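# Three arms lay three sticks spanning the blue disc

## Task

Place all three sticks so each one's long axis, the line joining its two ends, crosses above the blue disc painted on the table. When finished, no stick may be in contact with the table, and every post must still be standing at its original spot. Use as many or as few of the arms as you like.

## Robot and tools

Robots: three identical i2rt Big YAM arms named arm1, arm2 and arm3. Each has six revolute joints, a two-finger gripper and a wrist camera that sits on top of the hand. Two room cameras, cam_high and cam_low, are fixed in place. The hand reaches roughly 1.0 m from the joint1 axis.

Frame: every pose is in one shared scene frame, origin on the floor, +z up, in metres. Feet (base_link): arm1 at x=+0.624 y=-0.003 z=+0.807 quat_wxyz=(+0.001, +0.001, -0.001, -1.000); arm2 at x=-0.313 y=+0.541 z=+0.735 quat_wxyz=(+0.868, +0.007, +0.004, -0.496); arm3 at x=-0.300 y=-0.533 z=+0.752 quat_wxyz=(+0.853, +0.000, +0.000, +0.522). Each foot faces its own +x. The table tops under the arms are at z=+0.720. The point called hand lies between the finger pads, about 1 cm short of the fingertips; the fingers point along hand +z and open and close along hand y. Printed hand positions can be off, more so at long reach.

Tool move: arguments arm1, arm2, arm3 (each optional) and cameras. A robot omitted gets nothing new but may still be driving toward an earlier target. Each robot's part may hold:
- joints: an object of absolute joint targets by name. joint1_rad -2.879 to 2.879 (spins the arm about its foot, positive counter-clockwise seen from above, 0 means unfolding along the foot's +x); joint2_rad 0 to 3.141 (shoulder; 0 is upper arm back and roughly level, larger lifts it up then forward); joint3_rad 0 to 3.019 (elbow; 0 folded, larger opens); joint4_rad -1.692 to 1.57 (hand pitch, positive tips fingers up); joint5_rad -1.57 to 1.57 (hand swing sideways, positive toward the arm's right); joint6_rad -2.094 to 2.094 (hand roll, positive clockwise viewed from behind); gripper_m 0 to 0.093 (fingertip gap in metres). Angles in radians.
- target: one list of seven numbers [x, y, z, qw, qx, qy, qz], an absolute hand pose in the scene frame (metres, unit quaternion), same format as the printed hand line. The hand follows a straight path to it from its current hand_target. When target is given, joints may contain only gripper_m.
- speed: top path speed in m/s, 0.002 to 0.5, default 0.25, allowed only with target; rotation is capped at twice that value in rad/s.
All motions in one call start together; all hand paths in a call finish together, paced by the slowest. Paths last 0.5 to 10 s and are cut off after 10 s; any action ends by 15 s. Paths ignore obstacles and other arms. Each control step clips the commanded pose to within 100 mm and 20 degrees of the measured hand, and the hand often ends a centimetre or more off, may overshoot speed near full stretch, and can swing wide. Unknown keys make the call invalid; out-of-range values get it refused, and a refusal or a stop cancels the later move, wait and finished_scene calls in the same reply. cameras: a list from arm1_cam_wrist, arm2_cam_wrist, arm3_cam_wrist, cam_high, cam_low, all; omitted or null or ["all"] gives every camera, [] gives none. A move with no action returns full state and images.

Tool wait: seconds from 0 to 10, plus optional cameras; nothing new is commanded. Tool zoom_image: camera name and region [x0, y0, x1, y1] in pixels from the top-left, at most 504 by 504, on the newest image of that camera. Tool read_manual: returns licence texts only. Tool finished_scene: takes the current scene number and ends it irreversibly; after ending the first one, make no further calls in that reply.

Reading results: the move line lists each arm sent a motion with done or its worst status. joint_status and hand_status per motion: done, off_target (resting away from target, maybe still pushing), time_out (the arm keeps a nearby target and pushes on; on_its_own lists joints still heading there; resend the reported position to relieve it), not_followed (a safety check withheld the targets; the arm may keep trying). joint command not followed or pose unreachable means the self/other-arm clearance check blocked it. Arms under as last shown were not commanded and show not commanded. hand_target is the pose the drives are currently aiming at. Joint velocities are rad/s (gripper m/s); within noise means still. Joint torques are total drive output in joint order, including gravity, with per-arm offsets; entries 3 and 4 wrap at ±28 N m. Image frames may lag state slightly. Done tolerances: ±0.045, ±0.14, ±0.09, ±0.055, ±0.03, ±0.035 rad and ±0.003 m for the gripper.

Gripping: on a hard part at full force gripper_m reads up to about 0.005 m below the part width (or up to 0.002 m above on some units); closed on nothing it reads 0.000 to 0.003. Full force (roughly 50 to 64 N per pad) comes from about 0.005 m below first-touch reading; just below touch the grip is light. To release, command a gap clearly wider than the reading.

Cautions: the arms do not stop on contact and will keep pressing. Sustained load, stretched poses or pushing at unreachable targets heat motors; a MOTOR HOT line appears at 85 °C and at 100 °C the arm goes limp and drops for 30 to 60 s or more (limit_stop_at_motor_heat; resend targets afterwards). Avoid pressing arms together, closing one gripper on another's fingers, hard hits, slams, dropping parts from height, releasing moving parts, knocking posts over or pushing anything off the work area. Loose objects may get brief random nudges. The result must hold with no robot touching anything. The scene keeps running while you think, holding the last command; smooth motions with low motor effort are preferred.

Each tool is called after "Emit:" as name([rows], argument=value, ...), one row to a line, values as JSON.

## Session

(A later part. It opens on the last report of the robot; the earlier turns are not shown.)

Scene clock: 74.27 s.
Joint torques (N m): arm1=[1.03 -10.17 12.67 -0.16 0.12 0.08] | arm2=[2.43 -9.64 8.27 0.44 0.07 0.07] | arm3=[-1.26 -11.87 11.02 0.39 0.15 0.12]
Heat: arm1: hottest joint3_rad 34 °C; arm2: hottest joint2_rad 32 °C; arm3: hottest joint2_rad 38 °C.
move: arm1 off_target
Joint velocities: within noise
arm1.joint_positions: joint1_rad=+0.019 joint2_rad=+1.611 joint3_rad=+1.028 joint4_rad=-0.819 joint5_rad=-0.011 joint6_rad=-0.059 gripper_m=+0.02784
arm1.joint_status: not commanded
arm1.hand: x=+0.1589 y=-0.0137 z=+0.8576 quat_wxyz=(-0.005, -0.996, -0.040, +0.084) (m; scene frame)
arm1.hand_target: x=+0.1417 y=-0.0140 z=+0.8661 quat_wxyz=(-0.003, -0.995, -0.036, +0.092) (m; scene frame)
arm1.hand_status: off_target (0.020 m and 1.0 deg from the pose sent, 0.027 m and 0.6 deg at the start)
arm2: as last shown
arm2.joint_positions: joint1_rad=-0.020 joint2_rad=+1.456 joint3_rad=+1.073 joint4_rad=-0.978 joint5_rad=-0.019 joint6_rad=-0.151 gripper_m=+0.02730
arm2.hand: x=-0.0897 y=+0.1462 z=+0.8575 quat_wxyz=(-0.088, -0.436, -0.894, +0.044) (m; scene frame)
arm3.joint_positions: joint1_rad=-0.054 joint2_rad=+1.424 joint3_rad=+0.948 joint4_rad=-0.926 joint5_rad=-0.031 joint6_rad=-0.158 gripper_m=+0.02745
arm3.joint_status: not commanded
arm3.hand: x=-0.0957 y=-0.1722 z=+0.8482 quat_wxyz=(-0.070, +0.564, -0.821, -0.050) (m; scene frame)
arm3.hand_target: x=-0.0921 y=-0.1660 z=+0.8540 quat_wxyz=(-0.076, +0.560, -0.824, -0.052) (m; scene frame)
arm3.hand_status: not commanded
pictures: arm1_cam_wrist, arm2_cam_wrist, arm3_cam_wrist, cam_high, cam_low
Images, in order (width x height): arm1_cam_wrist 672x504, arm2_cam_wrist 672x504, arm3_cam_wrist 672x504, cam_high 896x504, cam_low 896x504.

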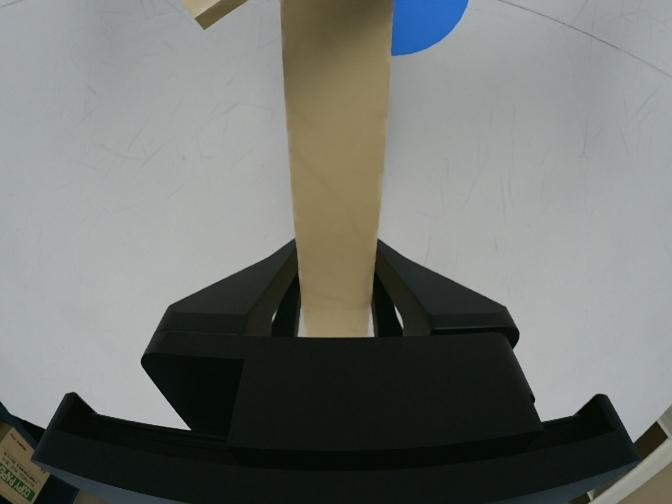

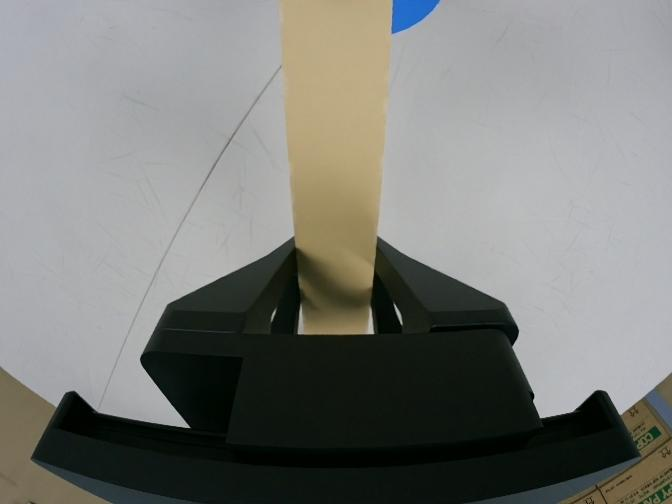

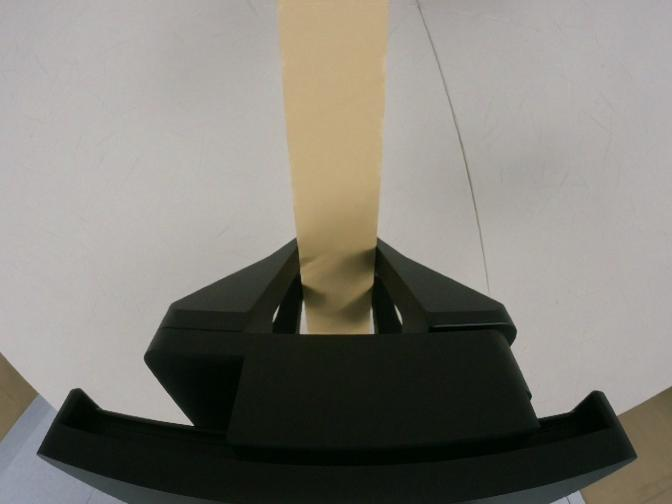

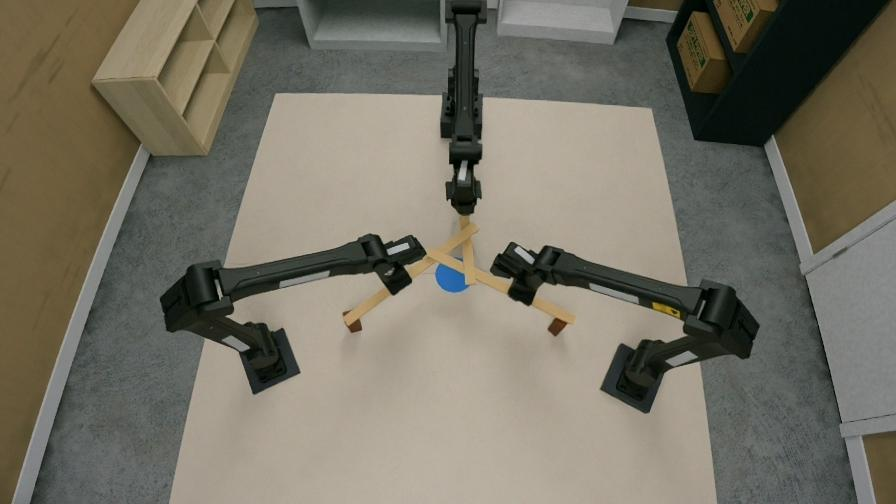

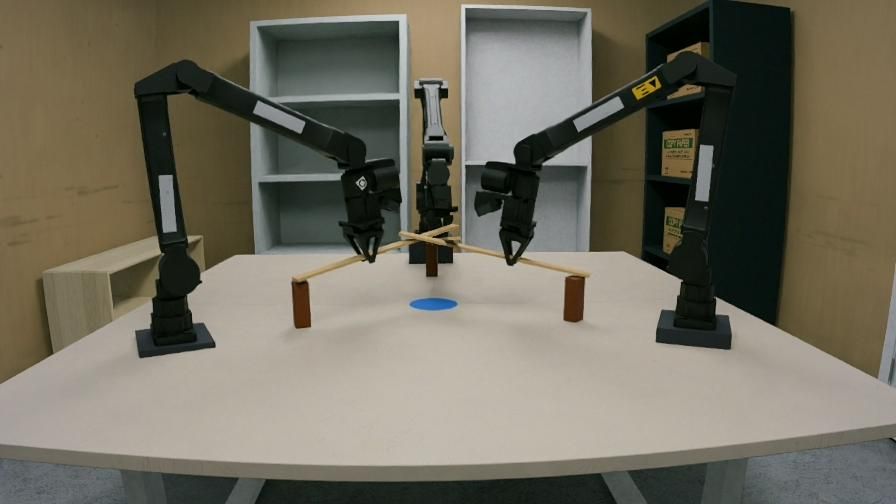

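Emit:
move(arm1={"target":[0.146,-0.008,0.845,0.0022,0.9973,0.0365,-0.061],"speed":0.03}, arm2={"target":[-0.0875,0.151,0.836,0.0549,0.4359,0.8978,-0.0266],"speed":0.03}, arm3={"target":[-0.092,-0.166,0.838,0.0505,-0.561,0.8255,0.0343],"speed":0.03})

Emit:
zoom_image(camera="cam_high", region=[330, 170, 590, 360])

Emit:
zoom_image(camera="cam_low", region=[380, 200, 500, 290])

Emit:
zoom_image(camera="cam_low", region=[280, 230, 400, 330])

Emit:
zoom_image(camera="cam_low", region=[480, 230, 600, 330])

Scene clock: 77.60 s.
Joint torques (N m): arm1=[-0.32 -10.52 11.92 -0.27 0.11 -0.07] | arm2=[2.49 -9.17 9.25 0.31 0.03 0.08] | arm3=[-0.67 -10.7 12.23 0.31 0.14 0.12]
Heat: arm1: hottest joint3_rad 35 °C; arm2: hottest joint2_rad 33 °C; arm3: hottest joint2_rad 38 °C.
move: arm1 off_target; arm2 done; arm3 off_target
Joint velocities: within noise
arm1.joint_positions: joint1_rad=+0.019 joint2_rad=+1.656 joint3_rad=+1.041 joint4_rad=-0.836 joint5_rad=-0.010 joint6_rad=-0.060 gripper_m=+0.02784
arm1.joint_status: not commanded
arm1.hand: x=+0.1610 y=-0.0135 z=+0.8416 quat_wxyz=(-0.005, -0.997, -0.041, +0.059) (m; scene frame)
arm1.hand_target: x=+0.1465 y=-0.0080 z=+0.8451 quat_wxyz=(-0.002, -0.997, -0.036, +0.061) (m; scene frame)
arm1.hand_status: off_target (0.016 m and 0.6 deg from the pose sent, 0.019 m and 2.7 deg at the start)
arm2.joint_positions: joint1_rad=-0.018 joint2_rad=+1.499 joint3_rad=+1.073 joint4_rad=-1.000 joint5_rad=-0.009 joint6_rad=-0.150 gripper_m=+0.02730
arm2.joint_status: not commanded
arm2.hand: x=-0.0931 y=+0.1512 z=+0.8382 quat_wxyz=(-0.059, -0.437, -0.897, +0.030) (m; scene frame)
arm2.hand_target: x=-0.0876 y=+0.1510 z=+0.8361 quat_wxyz=(-0.055, -0.436, -0.898, +0.027) (m; scene frame)
arm2.hand_status: done (0.006 m and 0.6 deg from the pose sent, 0.022 m and 4.3 deg at the start)
arm3.joint_positions: joint1_rad=-0.053 joint2_rad=+1.460 joint3_rad=+0.950 joint4_rad=-0.949 joint5_rad=-0.021 joint6_rad=-0.158 gripper_m=+0.02745
arm3.joint_status: not commanded
arm3.hand: x=-0.0978 y=-0.1782 z=+0.8341 quat_wxyz=(-0.046, +0.565, -0.823, -0.034) (m; scene frame)
arm3.hand_target: x=-0.0922 y=-0.1663 z=+0.8381 quat_wxyz=(-0.051, +0.561, -0.826, -0.035) (m; scene frame)
arm3.hand_status: off_target (0.014 m and 0.7 deg from the pose sent, 0.012 m and 2.9 deg at the start)
pictures: arm1_cam_wrist, arm2_cam_wrist, arm3_cam_wrist, cam_high, cam_low
Images, in order (width x height): arm1_cam_wrist 672x504, arm2_cam_wrist 672x504, arm3_cam_wrist 672x504, cam_high 896x504, cam_low 896x504.

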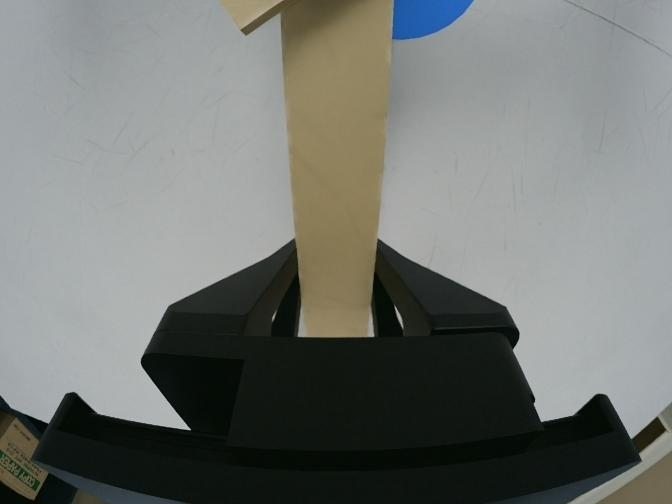

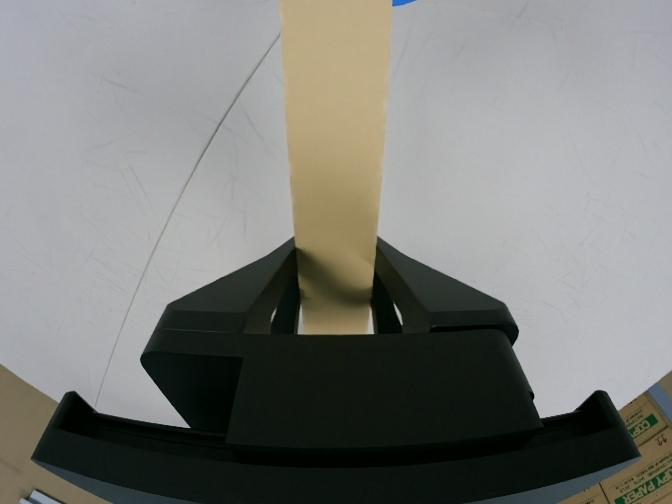

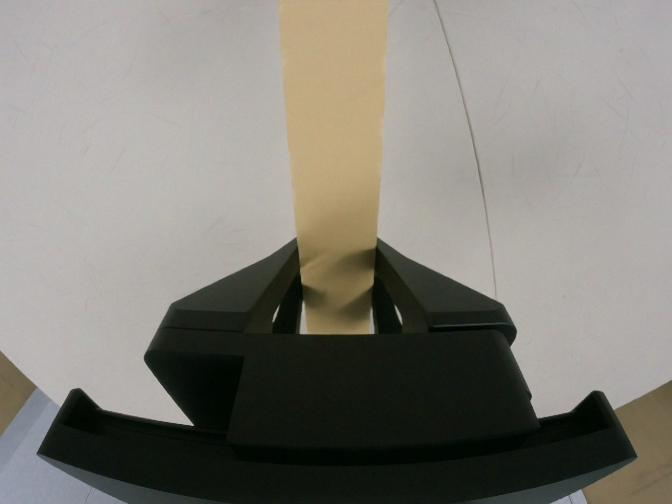

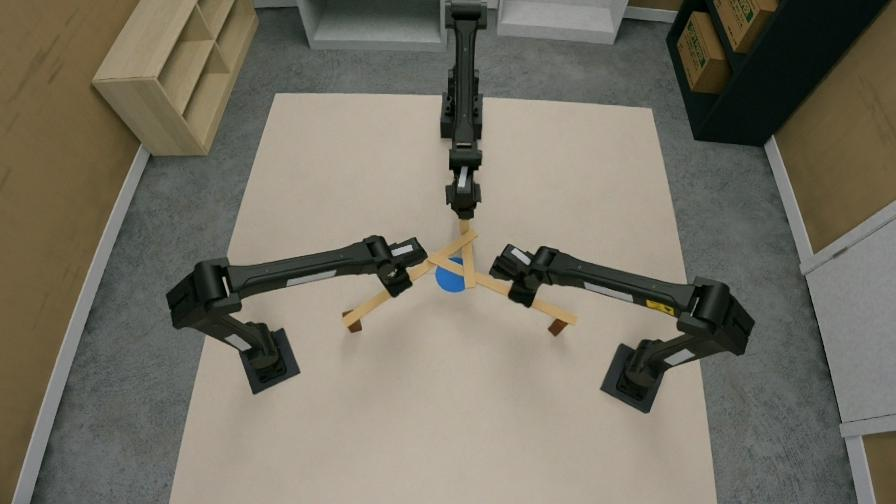

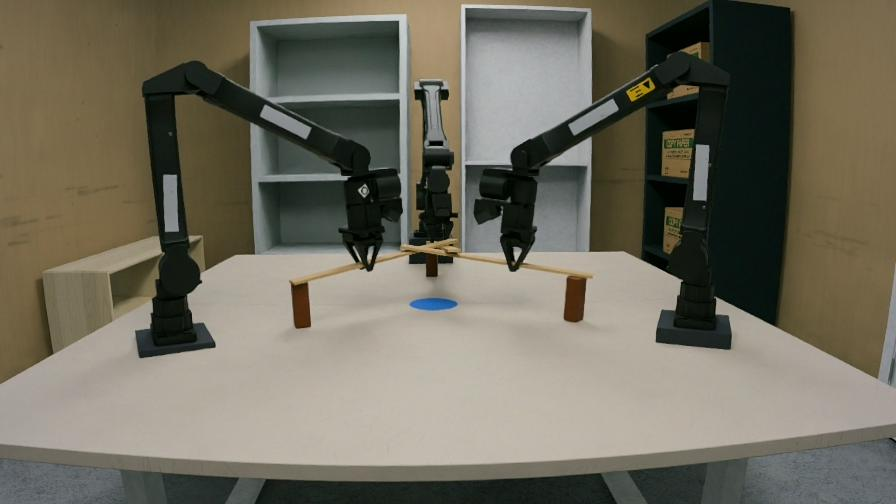

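Scaled by 1.938 from the camera's 896x504 image, which has a finer 1280x720 frame.

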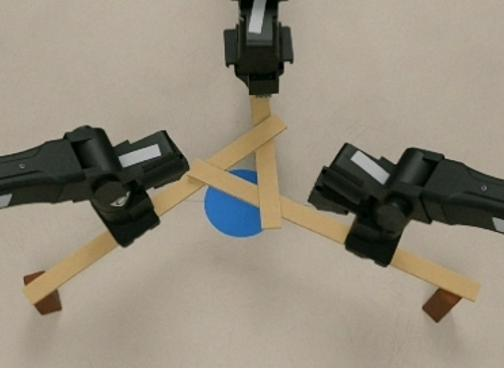

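Scaled by 4.200 from the camera's 896x504 image, which has a finer 1280x720 frame.

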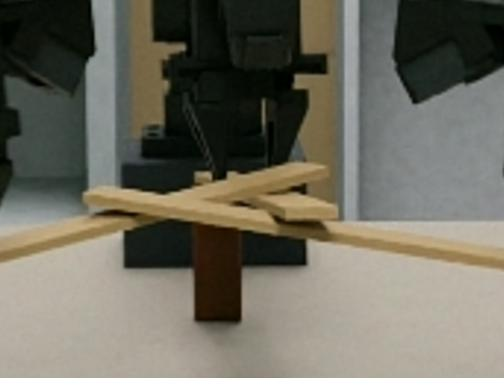

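Scaled by 4.200 from the camera's 896x504 image, which has a finer 1280x720 frame.

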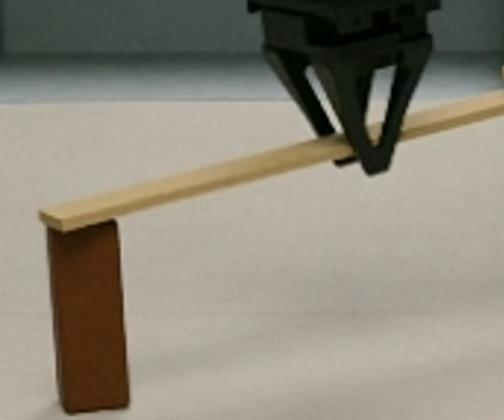

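Scaled by 4.200 from the camera's 896x504 image, which has a finer 1280x720 frame.

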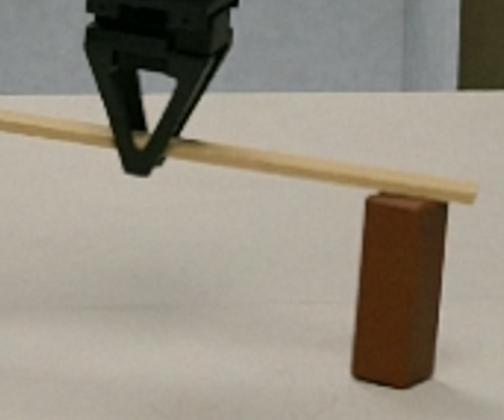

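Emit:
move(arm1={"target":[0.132,-0.006,0.850,0.0022,0.9973,0.0365,-0.061],"speed":0.03}, arm3={"target":[-0.0885,-0.155,0.841,0.0505,-0.561,0.8255,0.0343],"speed":0.03})

Emit:
zoom_image(camera="cam_high", region=[330, 170, 590, 360])

Emit:
zoom_image(camera="cam_low", region=[380, 200, 500, 290])

Emit:
zoom_image(camera="cam_low", region=[480, 230, 600, 330])

Scene clock: 79.57 s.
Joint torques (N m): arm1=[0.21 -10.23 13.5 0.18 0.15 -0.04] | arm2=[2.43 -9.11 9.24 0.8 0.03 0.07] | arm3=[-0.97 -10.75 13.49 0.72 0.13 0.19]
Heat: arm1: hottest joint3_rad 35 °C; arm2: hottest joint2_rad 33 °C; arm3: hottest joint2_rad 38 °C.
move: arm1 off_target; arm3 off_target
Joint velocities: within noise
arm1.joint_positions: joint1_rad=+0.015 joint2_rad=+1.675 joint3_rad=+1.068 joint4_rad=-0.869 joint5_rad=-0.010 joint6_rad=-0.060 gripper_m=+0.02784
arm1.joint_status: not commanded
arm1.hand: x=+0.1583 y=-0.0118 z=+0.8413 quat_wxyz=(-0.005, -0.998, -0.039, +0.047) (m; scene frame)
arm1.hand_target: x=+0.1332 y=-0.0060 z=+0.8506 quat_wxyz=(-0.002, -0.997, -0.036, +0.062) (m; scene frame)
arm1.hand_status: off_target (0.028 m and 1.7 deg from the pose sent, 0.031 m and 0.6 deg at the start)
arm2: as last shown
arm2.joint_positions: joint1_rad=-0.018 joint2_rad=+1.499 joint3_rad=+1.073 joint4_rad=-1.011 joint5_rad=-0.009 joint6_rad=-0.148 gripper_m=+0.02730
arm2.hand: x=-0.0945 y=+0.1536 z=+0.8378 quat_wxyz=(-0.054, -0.438, -0.897, +0.027) (m; scene frame)
arm3.joint_positions: joint1_rad=-0.047 joint2_rad=+1.477 joint3_rad=+0.969 joint4_rad=-0.974 joint5_rad=-0.020 joint6_rad=-0.157 gripper_m=+0.02745
arm3.joint_status: not commanded
arm3.hand: x=-0.0991 y=-0.1759 z=+0.8338 quat_wxyz=(-0.036, +0.567, -0.822, -0.029) (m; scene frame)
arm3.hand_target: x=-0.0891 y=-0.1559 z=+0.8414 quat_wxyz=(-0.051, +0.561, -0.825, -0.035) (m; scene frame)
arm3.hand_status: off_target (0.025 m and 1.9 deg from the pose sent, 0.026 m and 0.7 deg at the start)
pictures: arm1_cam_wrist, arm2_cam_wrist, arm3_cam_wrist, cam_high, cam_low
Images, in order (width x height): arm1_cam_wrist 672x504, arm2_cam_wrist 672x504, arm3_cam_wrist 672x504, cam_high 896x504, cam_low 896x504.

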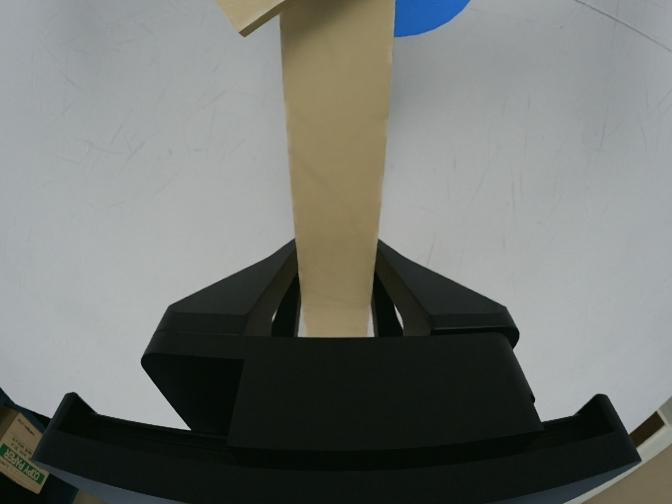

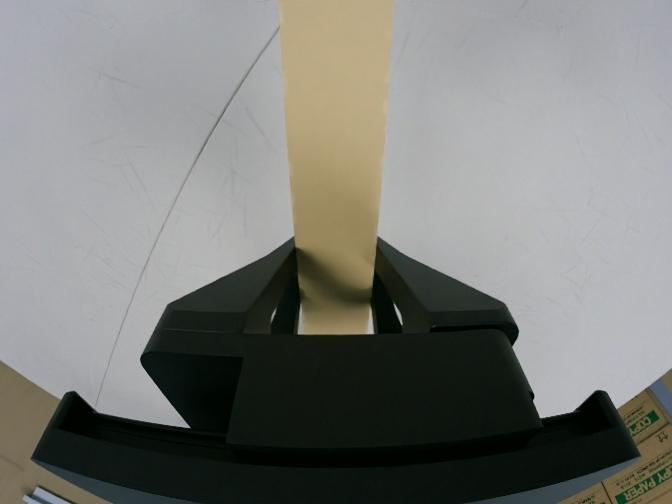

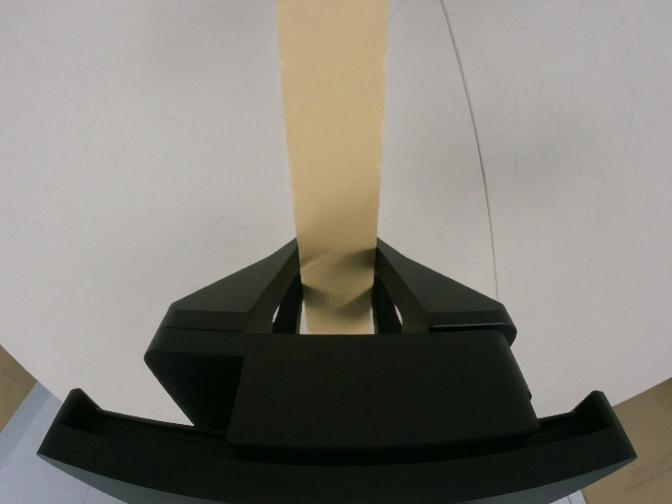

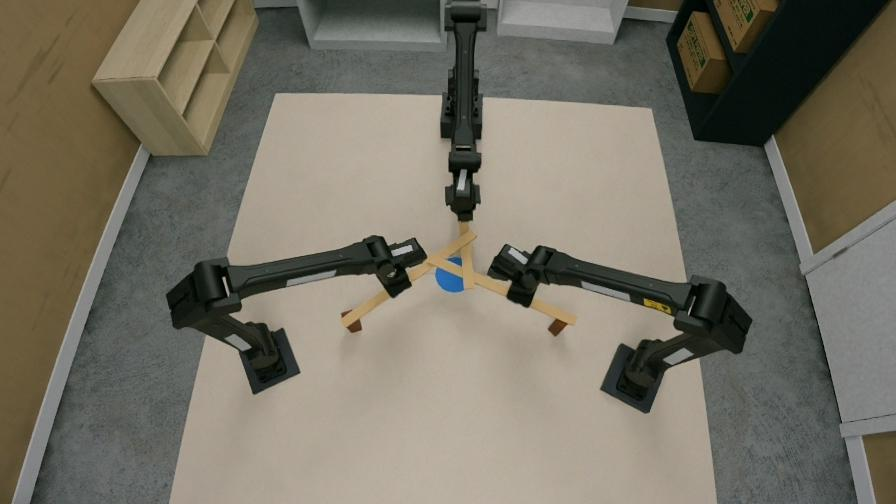

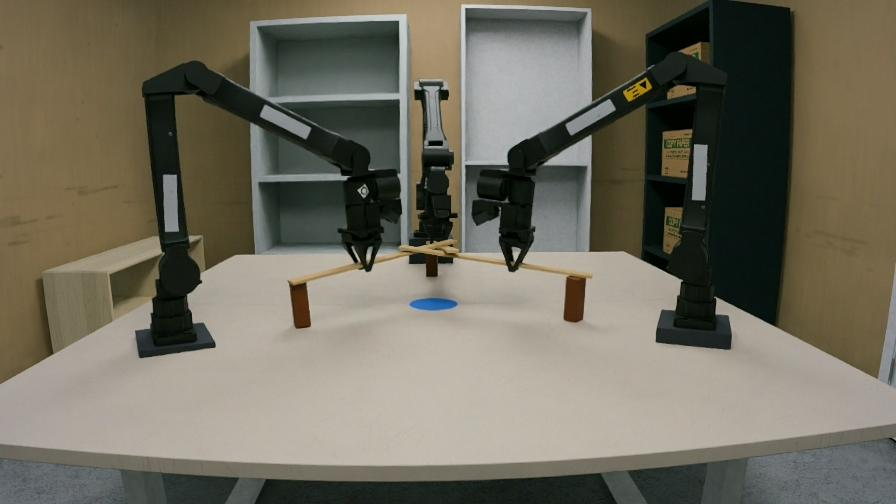

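Scaled by 1.938 from the camera's 896x504 image, which has a finer 1280x720 frame.

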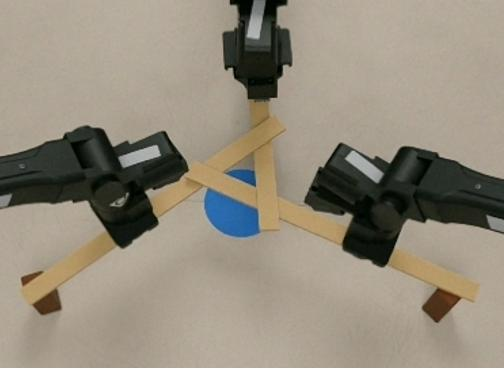

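Scaled by 4.200 from the camera's 896x504 image, which has a finer 1280x720 frame.

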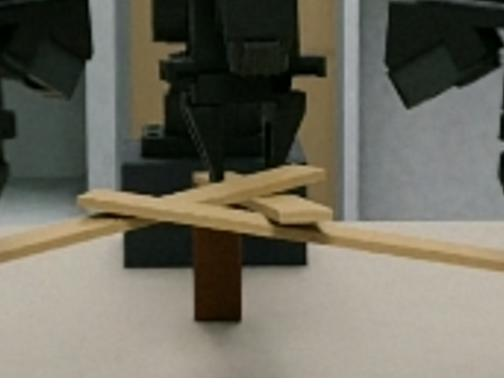

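Scaled by 4.200 from the camera's 896x504 image, which has a finer 1280x720 frame.

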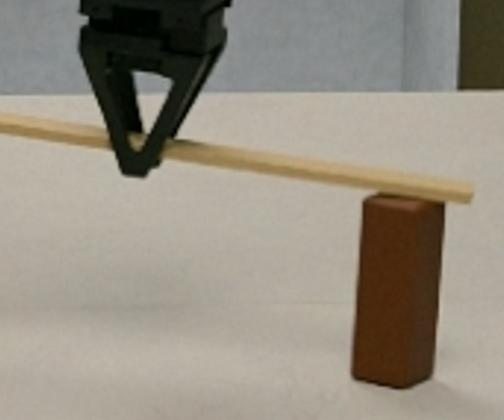

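Emit:
move(arm3={"target":[-0.081,-0.137,0.855,0.0577,-0.561,0.8255,0.0392],"speed":0.03})

Emit:
zoom_image(camera="cam_high", region=[330, 170, 590, 360])

Emit:
zoom_image(camera="cam_low", region=[380, 200, 500, 290])

Scene clock: 82.20 s.
Joint torques (N m): arm1=[-0.03 -11.34 13.44 0.12 0.1 -0.09] | arm2=[2.37 -9.11 9.21 1.06 0.03 0.07] | arm3=[-0.79 -11.87 16.08 1.1 0.01 0.21]
Heat: arm1: hottest joint3_rad 35 °C; arm2: hottest joint2_rad 33 °C; arm3: hottest joint2_rad 38 °C.
move: arm3 off_target
Joint velocities: within noise
arm1.joint_positions: joint1_rad=+0.013 joint2_rad=+1.675 joint3_rad=+1.068 joint4_rad=-0.873 joint5_rad=-0.010 joint6_rad=-0.060 gripper_m=+0.02784
arm1.joint_status: not commanded
arm1.hand: x=+0.1593 y=-0.0109 z=+0.8412 quat_wxyz=(-0.005, -0.998, -0.038, +0.045) (m; scene frame)
arm1.hand_target: x=+0.1333 y=-0.0060 z=+0.8506 quat_wxyz=(-0.002, -0.997, -0.036, +0.062) (m; scene frame)
arm1.hand_status: not commanded
arm2: as last shown
arm2.joint_positions: joint1_rad=-0.017 joint2_rad=+1.499 joint3_rad=+1.073 joint4_rad=-1.018 joint5_rad=-0.009 joint6_rad=-0.148 gripper_m=+0.02730
arm2.hand: x=-0.0947 y=+0.1553 z=+0.8377 quat_wxyz=(-0.052, -0.438, -0.897, +0.025) (m; scene frame)
arm3.joint_positions: joint1_rad=-0.045 joint2_rad=+1.501 joint3_rad=+1.001 joint4_rad=-1.010 joint5_rad=-0.020 joint6_rad=-0.156 gripper_m=+0.02745
arm3.joint_status: not commanded
arm3.hand: x=-0.0982 y=-0.1727 z=+0.8346 quat_wxyz=(-0.023, +0.568, -0.822, -0.022) (m; scene frame)
arm3.hand_target: x=-0.0824 y=-0.1395 z=+0.8564 quat_wxyz=(-0.058, +0.561, -0.825, -0.040) (m; scene frame)
arm3.hand_status: off_target (0.045 m and 4.5 deg from the pose sent, 0.048 m and 2.9 deg at the start)
pictures: arm1_cam_wrist, arm2_cam_wrist, arm3_cam_wrist, cam_high, cam_low
Images, in order (width x height): arm1_cam_wrist 672x504, arm2_cam_wrist 672x504, arm3_cam_wrist 672x504, cam_high 896x504, cam_low 896x504.

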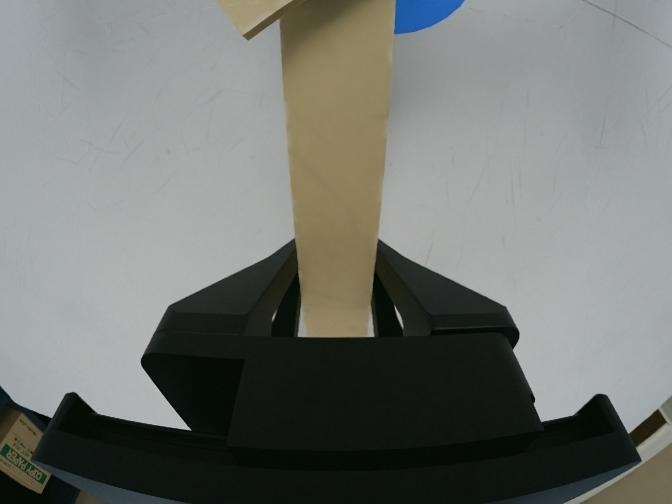

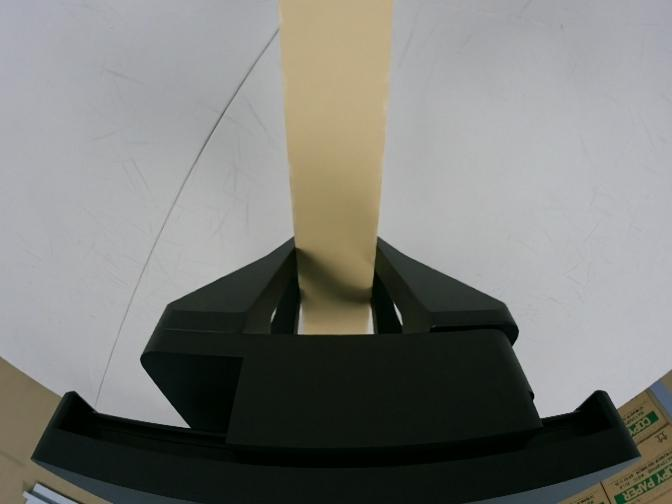

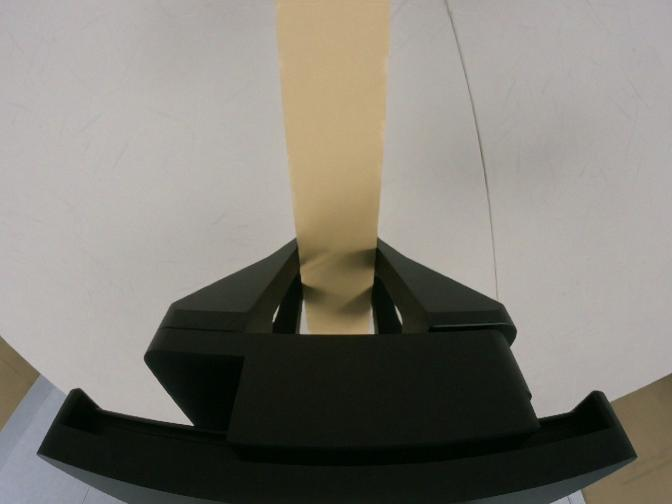

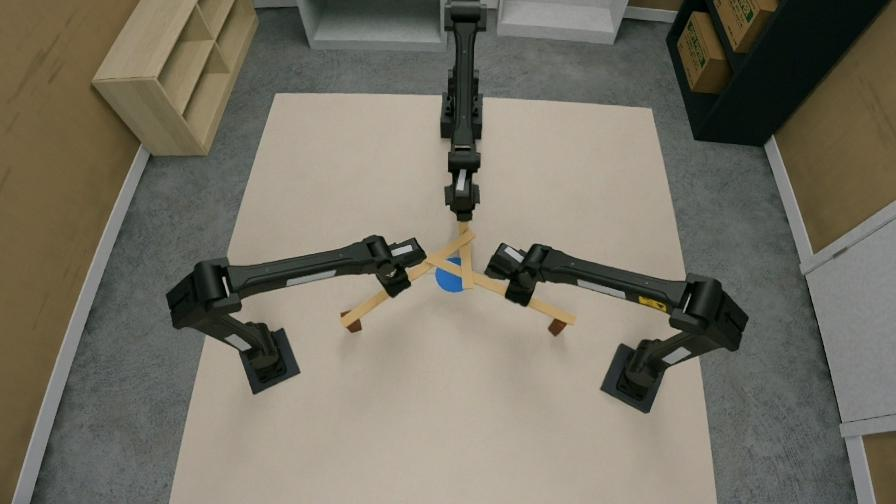

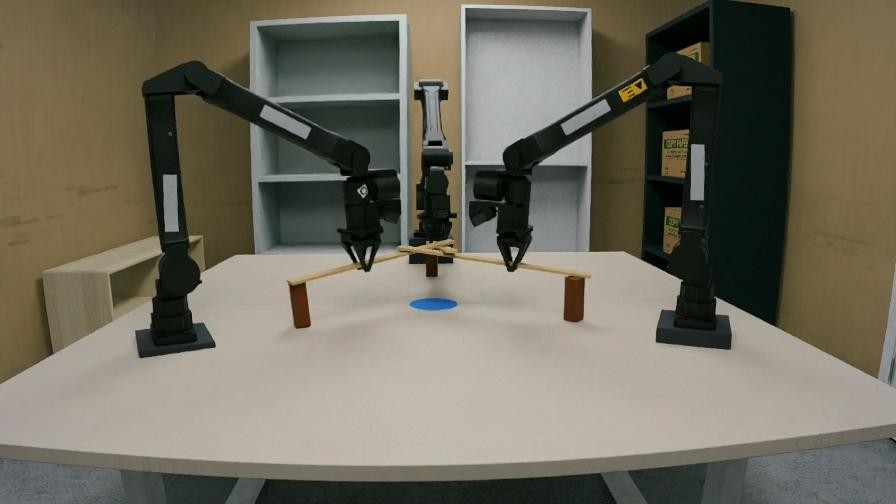

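Scaled by 1.938 from the camera's 896x504 image, which has a finer 1280x720 frame.

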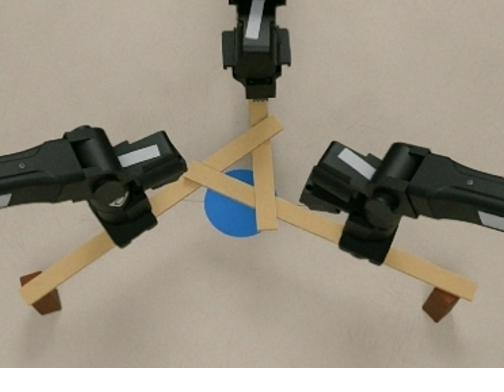

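Scaled by 4.200 from the camera's 896x504 image, which has a finer 1280x720 frame.

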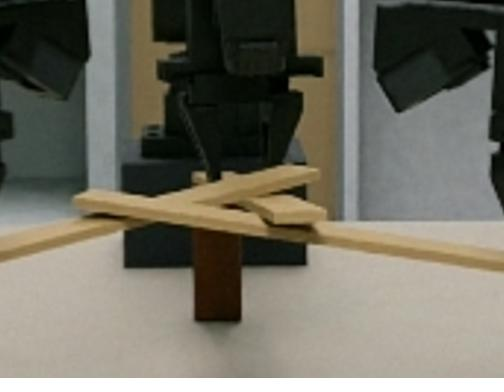

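Emit:
move(arm1={"target":[0.131,-0.010,0.887,0.0045,0.9918,0.0363,-0.1218],"speed":0.05}, arm2={"target":[-0.078,0.132,0.888,0.1097,0.4335,0.8929,-0.0532],"speed":0.05}, arm3={"target":[-0.087,-0.150,0.880,0.1008,-0.5579,0.8209,0.0685],"speed":0.05})

Emit:
zoom_image(camera="cam_high", region=[330, 170, 590, 360])

Emit:
zoom_image(camera="cam_low", region=[280, 190, 600, 340])

Scene clock: 85.33 s.
Joint torques (N m): arm1=[0.44 -13.63 10.45 1.4 -0.04 0.01] | arm2=[1.49 -10.7 13.11 0.94 -0.04 -0.01] | arm3=[-1.49 -15.74 10.3 1.28 -0.04 0.12]
Heat: arm1: hottest joint3_rad 35 °C; arm2: hottest joint2_rad 33 °C; arm3: hottest joint2_rad 38 °C.
move: arm1 off_target; arm2 off_target; arm3 off_target
Joint velocities: within noise
arm1.joint_positions: joint1_rad=+0.013 joint2_rad=+1.611 joint3_rad=+1.068 joint4_rad=-0.841 joint5_rad=-0.013 joint6_rad=-0.061 gripper_m=+0.02784
arm1.joint_status: not commanded
arm1.hand: x=+0.1462 y=-0.0116 z=+0.8713 quat_wxyz=(-0.006, -0.995, -0.039, +0.093) (m; scene frame)
arm1.hand_target: x=+0.1315 y=-0.0100 z=+0.8874 quat_wxyz=(-0.004, -0.992, -0.036, +0.122) (m; scene frame)
arm1.hand_status: off_target (0.022 m and 3.3 deg from the pose sent, 0.054 m and 8.9 deg at the start)
arm2.joint_positions: joint1_rad=-0.017 joint2_rad=+1.451 joint3_rad=+1.080 joint4_rad=-1.017 joint5_rad=-0.028 joint6_rad=-0.148 gripper_m=+0.02730
arm2.joint_status: not commanded
arm2.hand: x=-0.0902 y=+0.1535 z=+0.8605 quat_wxyz=(-0.080, -0.436, -0.896, +0.033) (m; scene frame)
arm2.hand_target: x=-0.0790 y=+0.1335 z=+0.8885 quat_wxyz=(-0.110, -0.434, -0.893, +0.053) (m; scene frame)
arm2.hand_status: off_target (0.037 m and 4.2 deg from the pose sent, 0.058 m and 7.5 deg at the start)
arm3.joint_positions: joint1_rad=-0.045 joint2_rad=+1.434 joint3_rad=+1.000 joint4_rad=-0.955 joint5_rad=-0.034 joint6_rad=-0.154 gripper_m=+0.02745
arm3.joint_status: not commanded
arm3.hand: x=-0.0926 y=-0.1579 z=+0.8629 quat_wxyz=(-0.075, +0.566, -0.819, -0.055) (m; scene frame)
arm3.hand_target: x=-0.0871 y=-0.1504 z=+0.8800 quat_wxyz=(-0.100, +0.558, -0.821, -0.068) (m; scene frame)
arm3.hand_status: off_target (0.020 m and 3.5 deg from the pose sent, 0.052 m and 10.5 deg at the start)
pictures: arm1_cam_wrist, arm2_cam_wrist, arm3_cam_wrist, cam_high, cam_low
Images, in order (width x height): arm1_cam_wrist 672x504, arm2_cam_wrist 672x504, arm3_cam_wrist 672x504, cam_high 896x504, cam_low 896x504.

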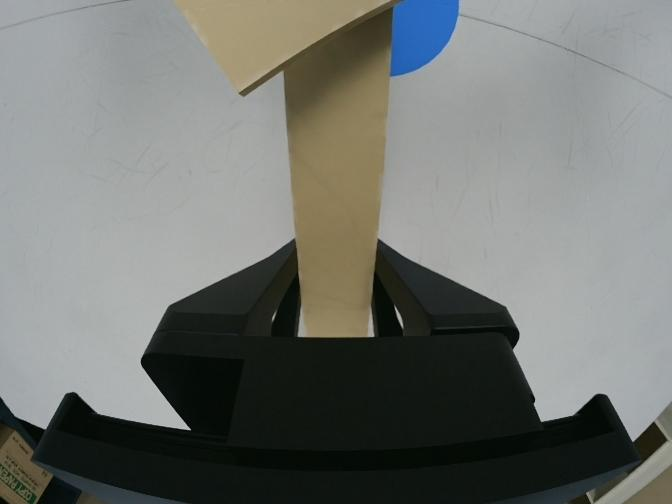

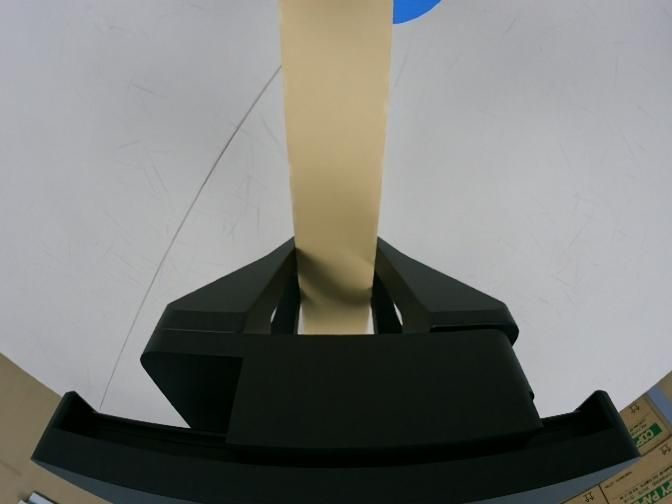

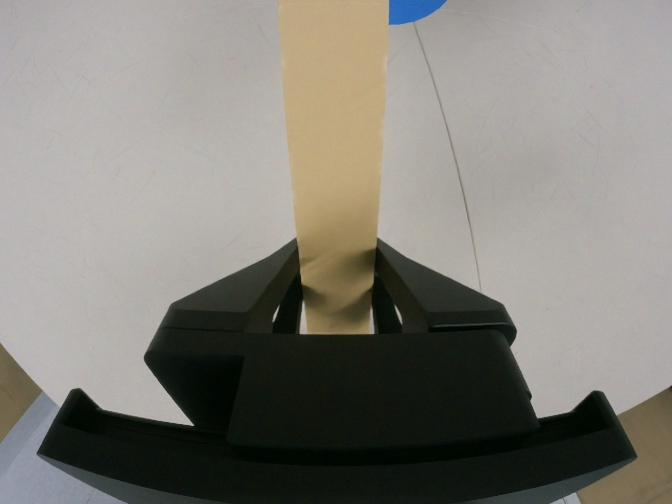

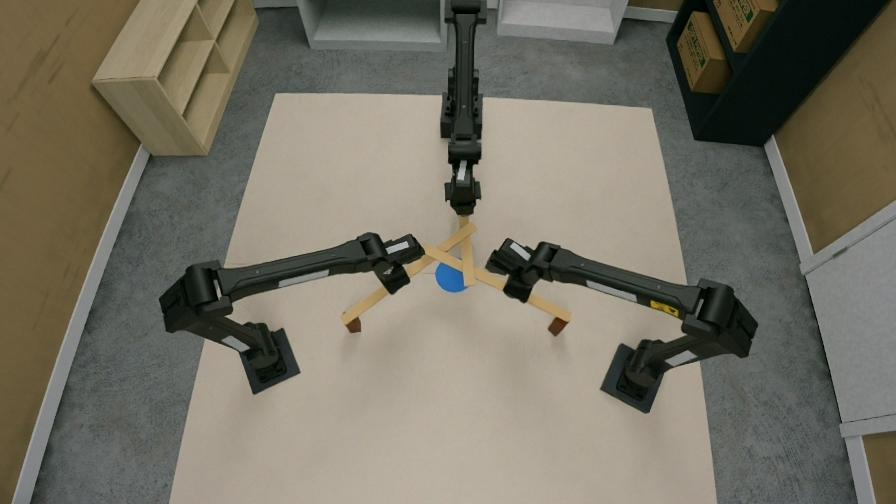

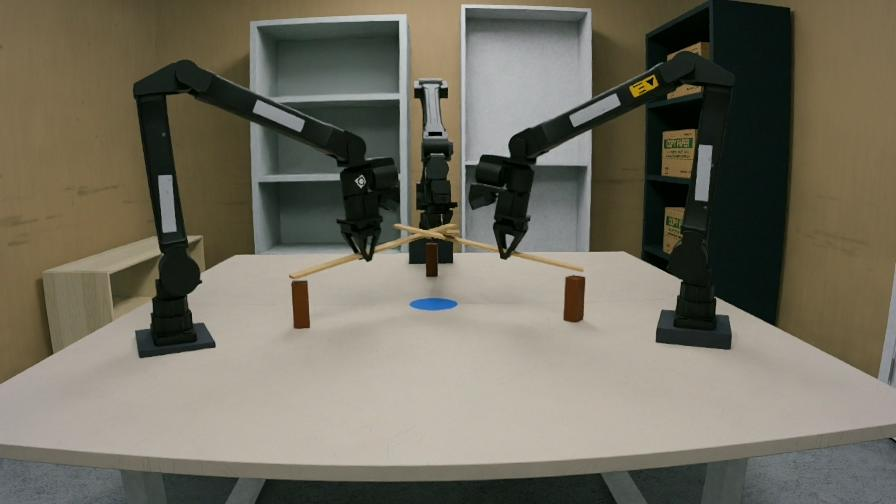

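Scaled by 1.938 from the camera's 896x504 image, which has a finer 1280x720 frame.

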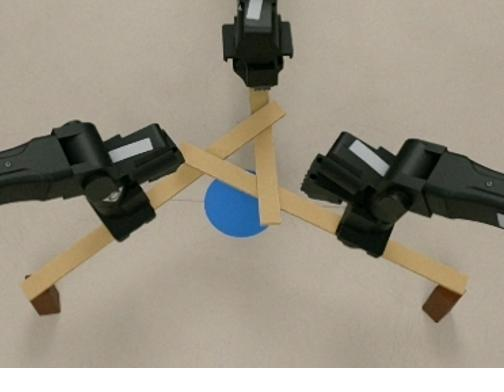

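Scaled by 1.575 from the camera's 896x504 image, which has a finer 1280x720 frame.

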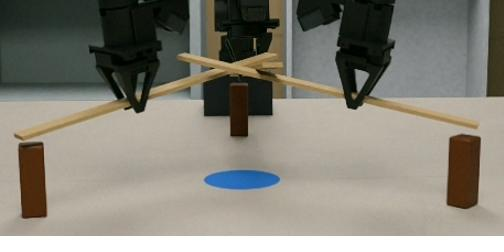

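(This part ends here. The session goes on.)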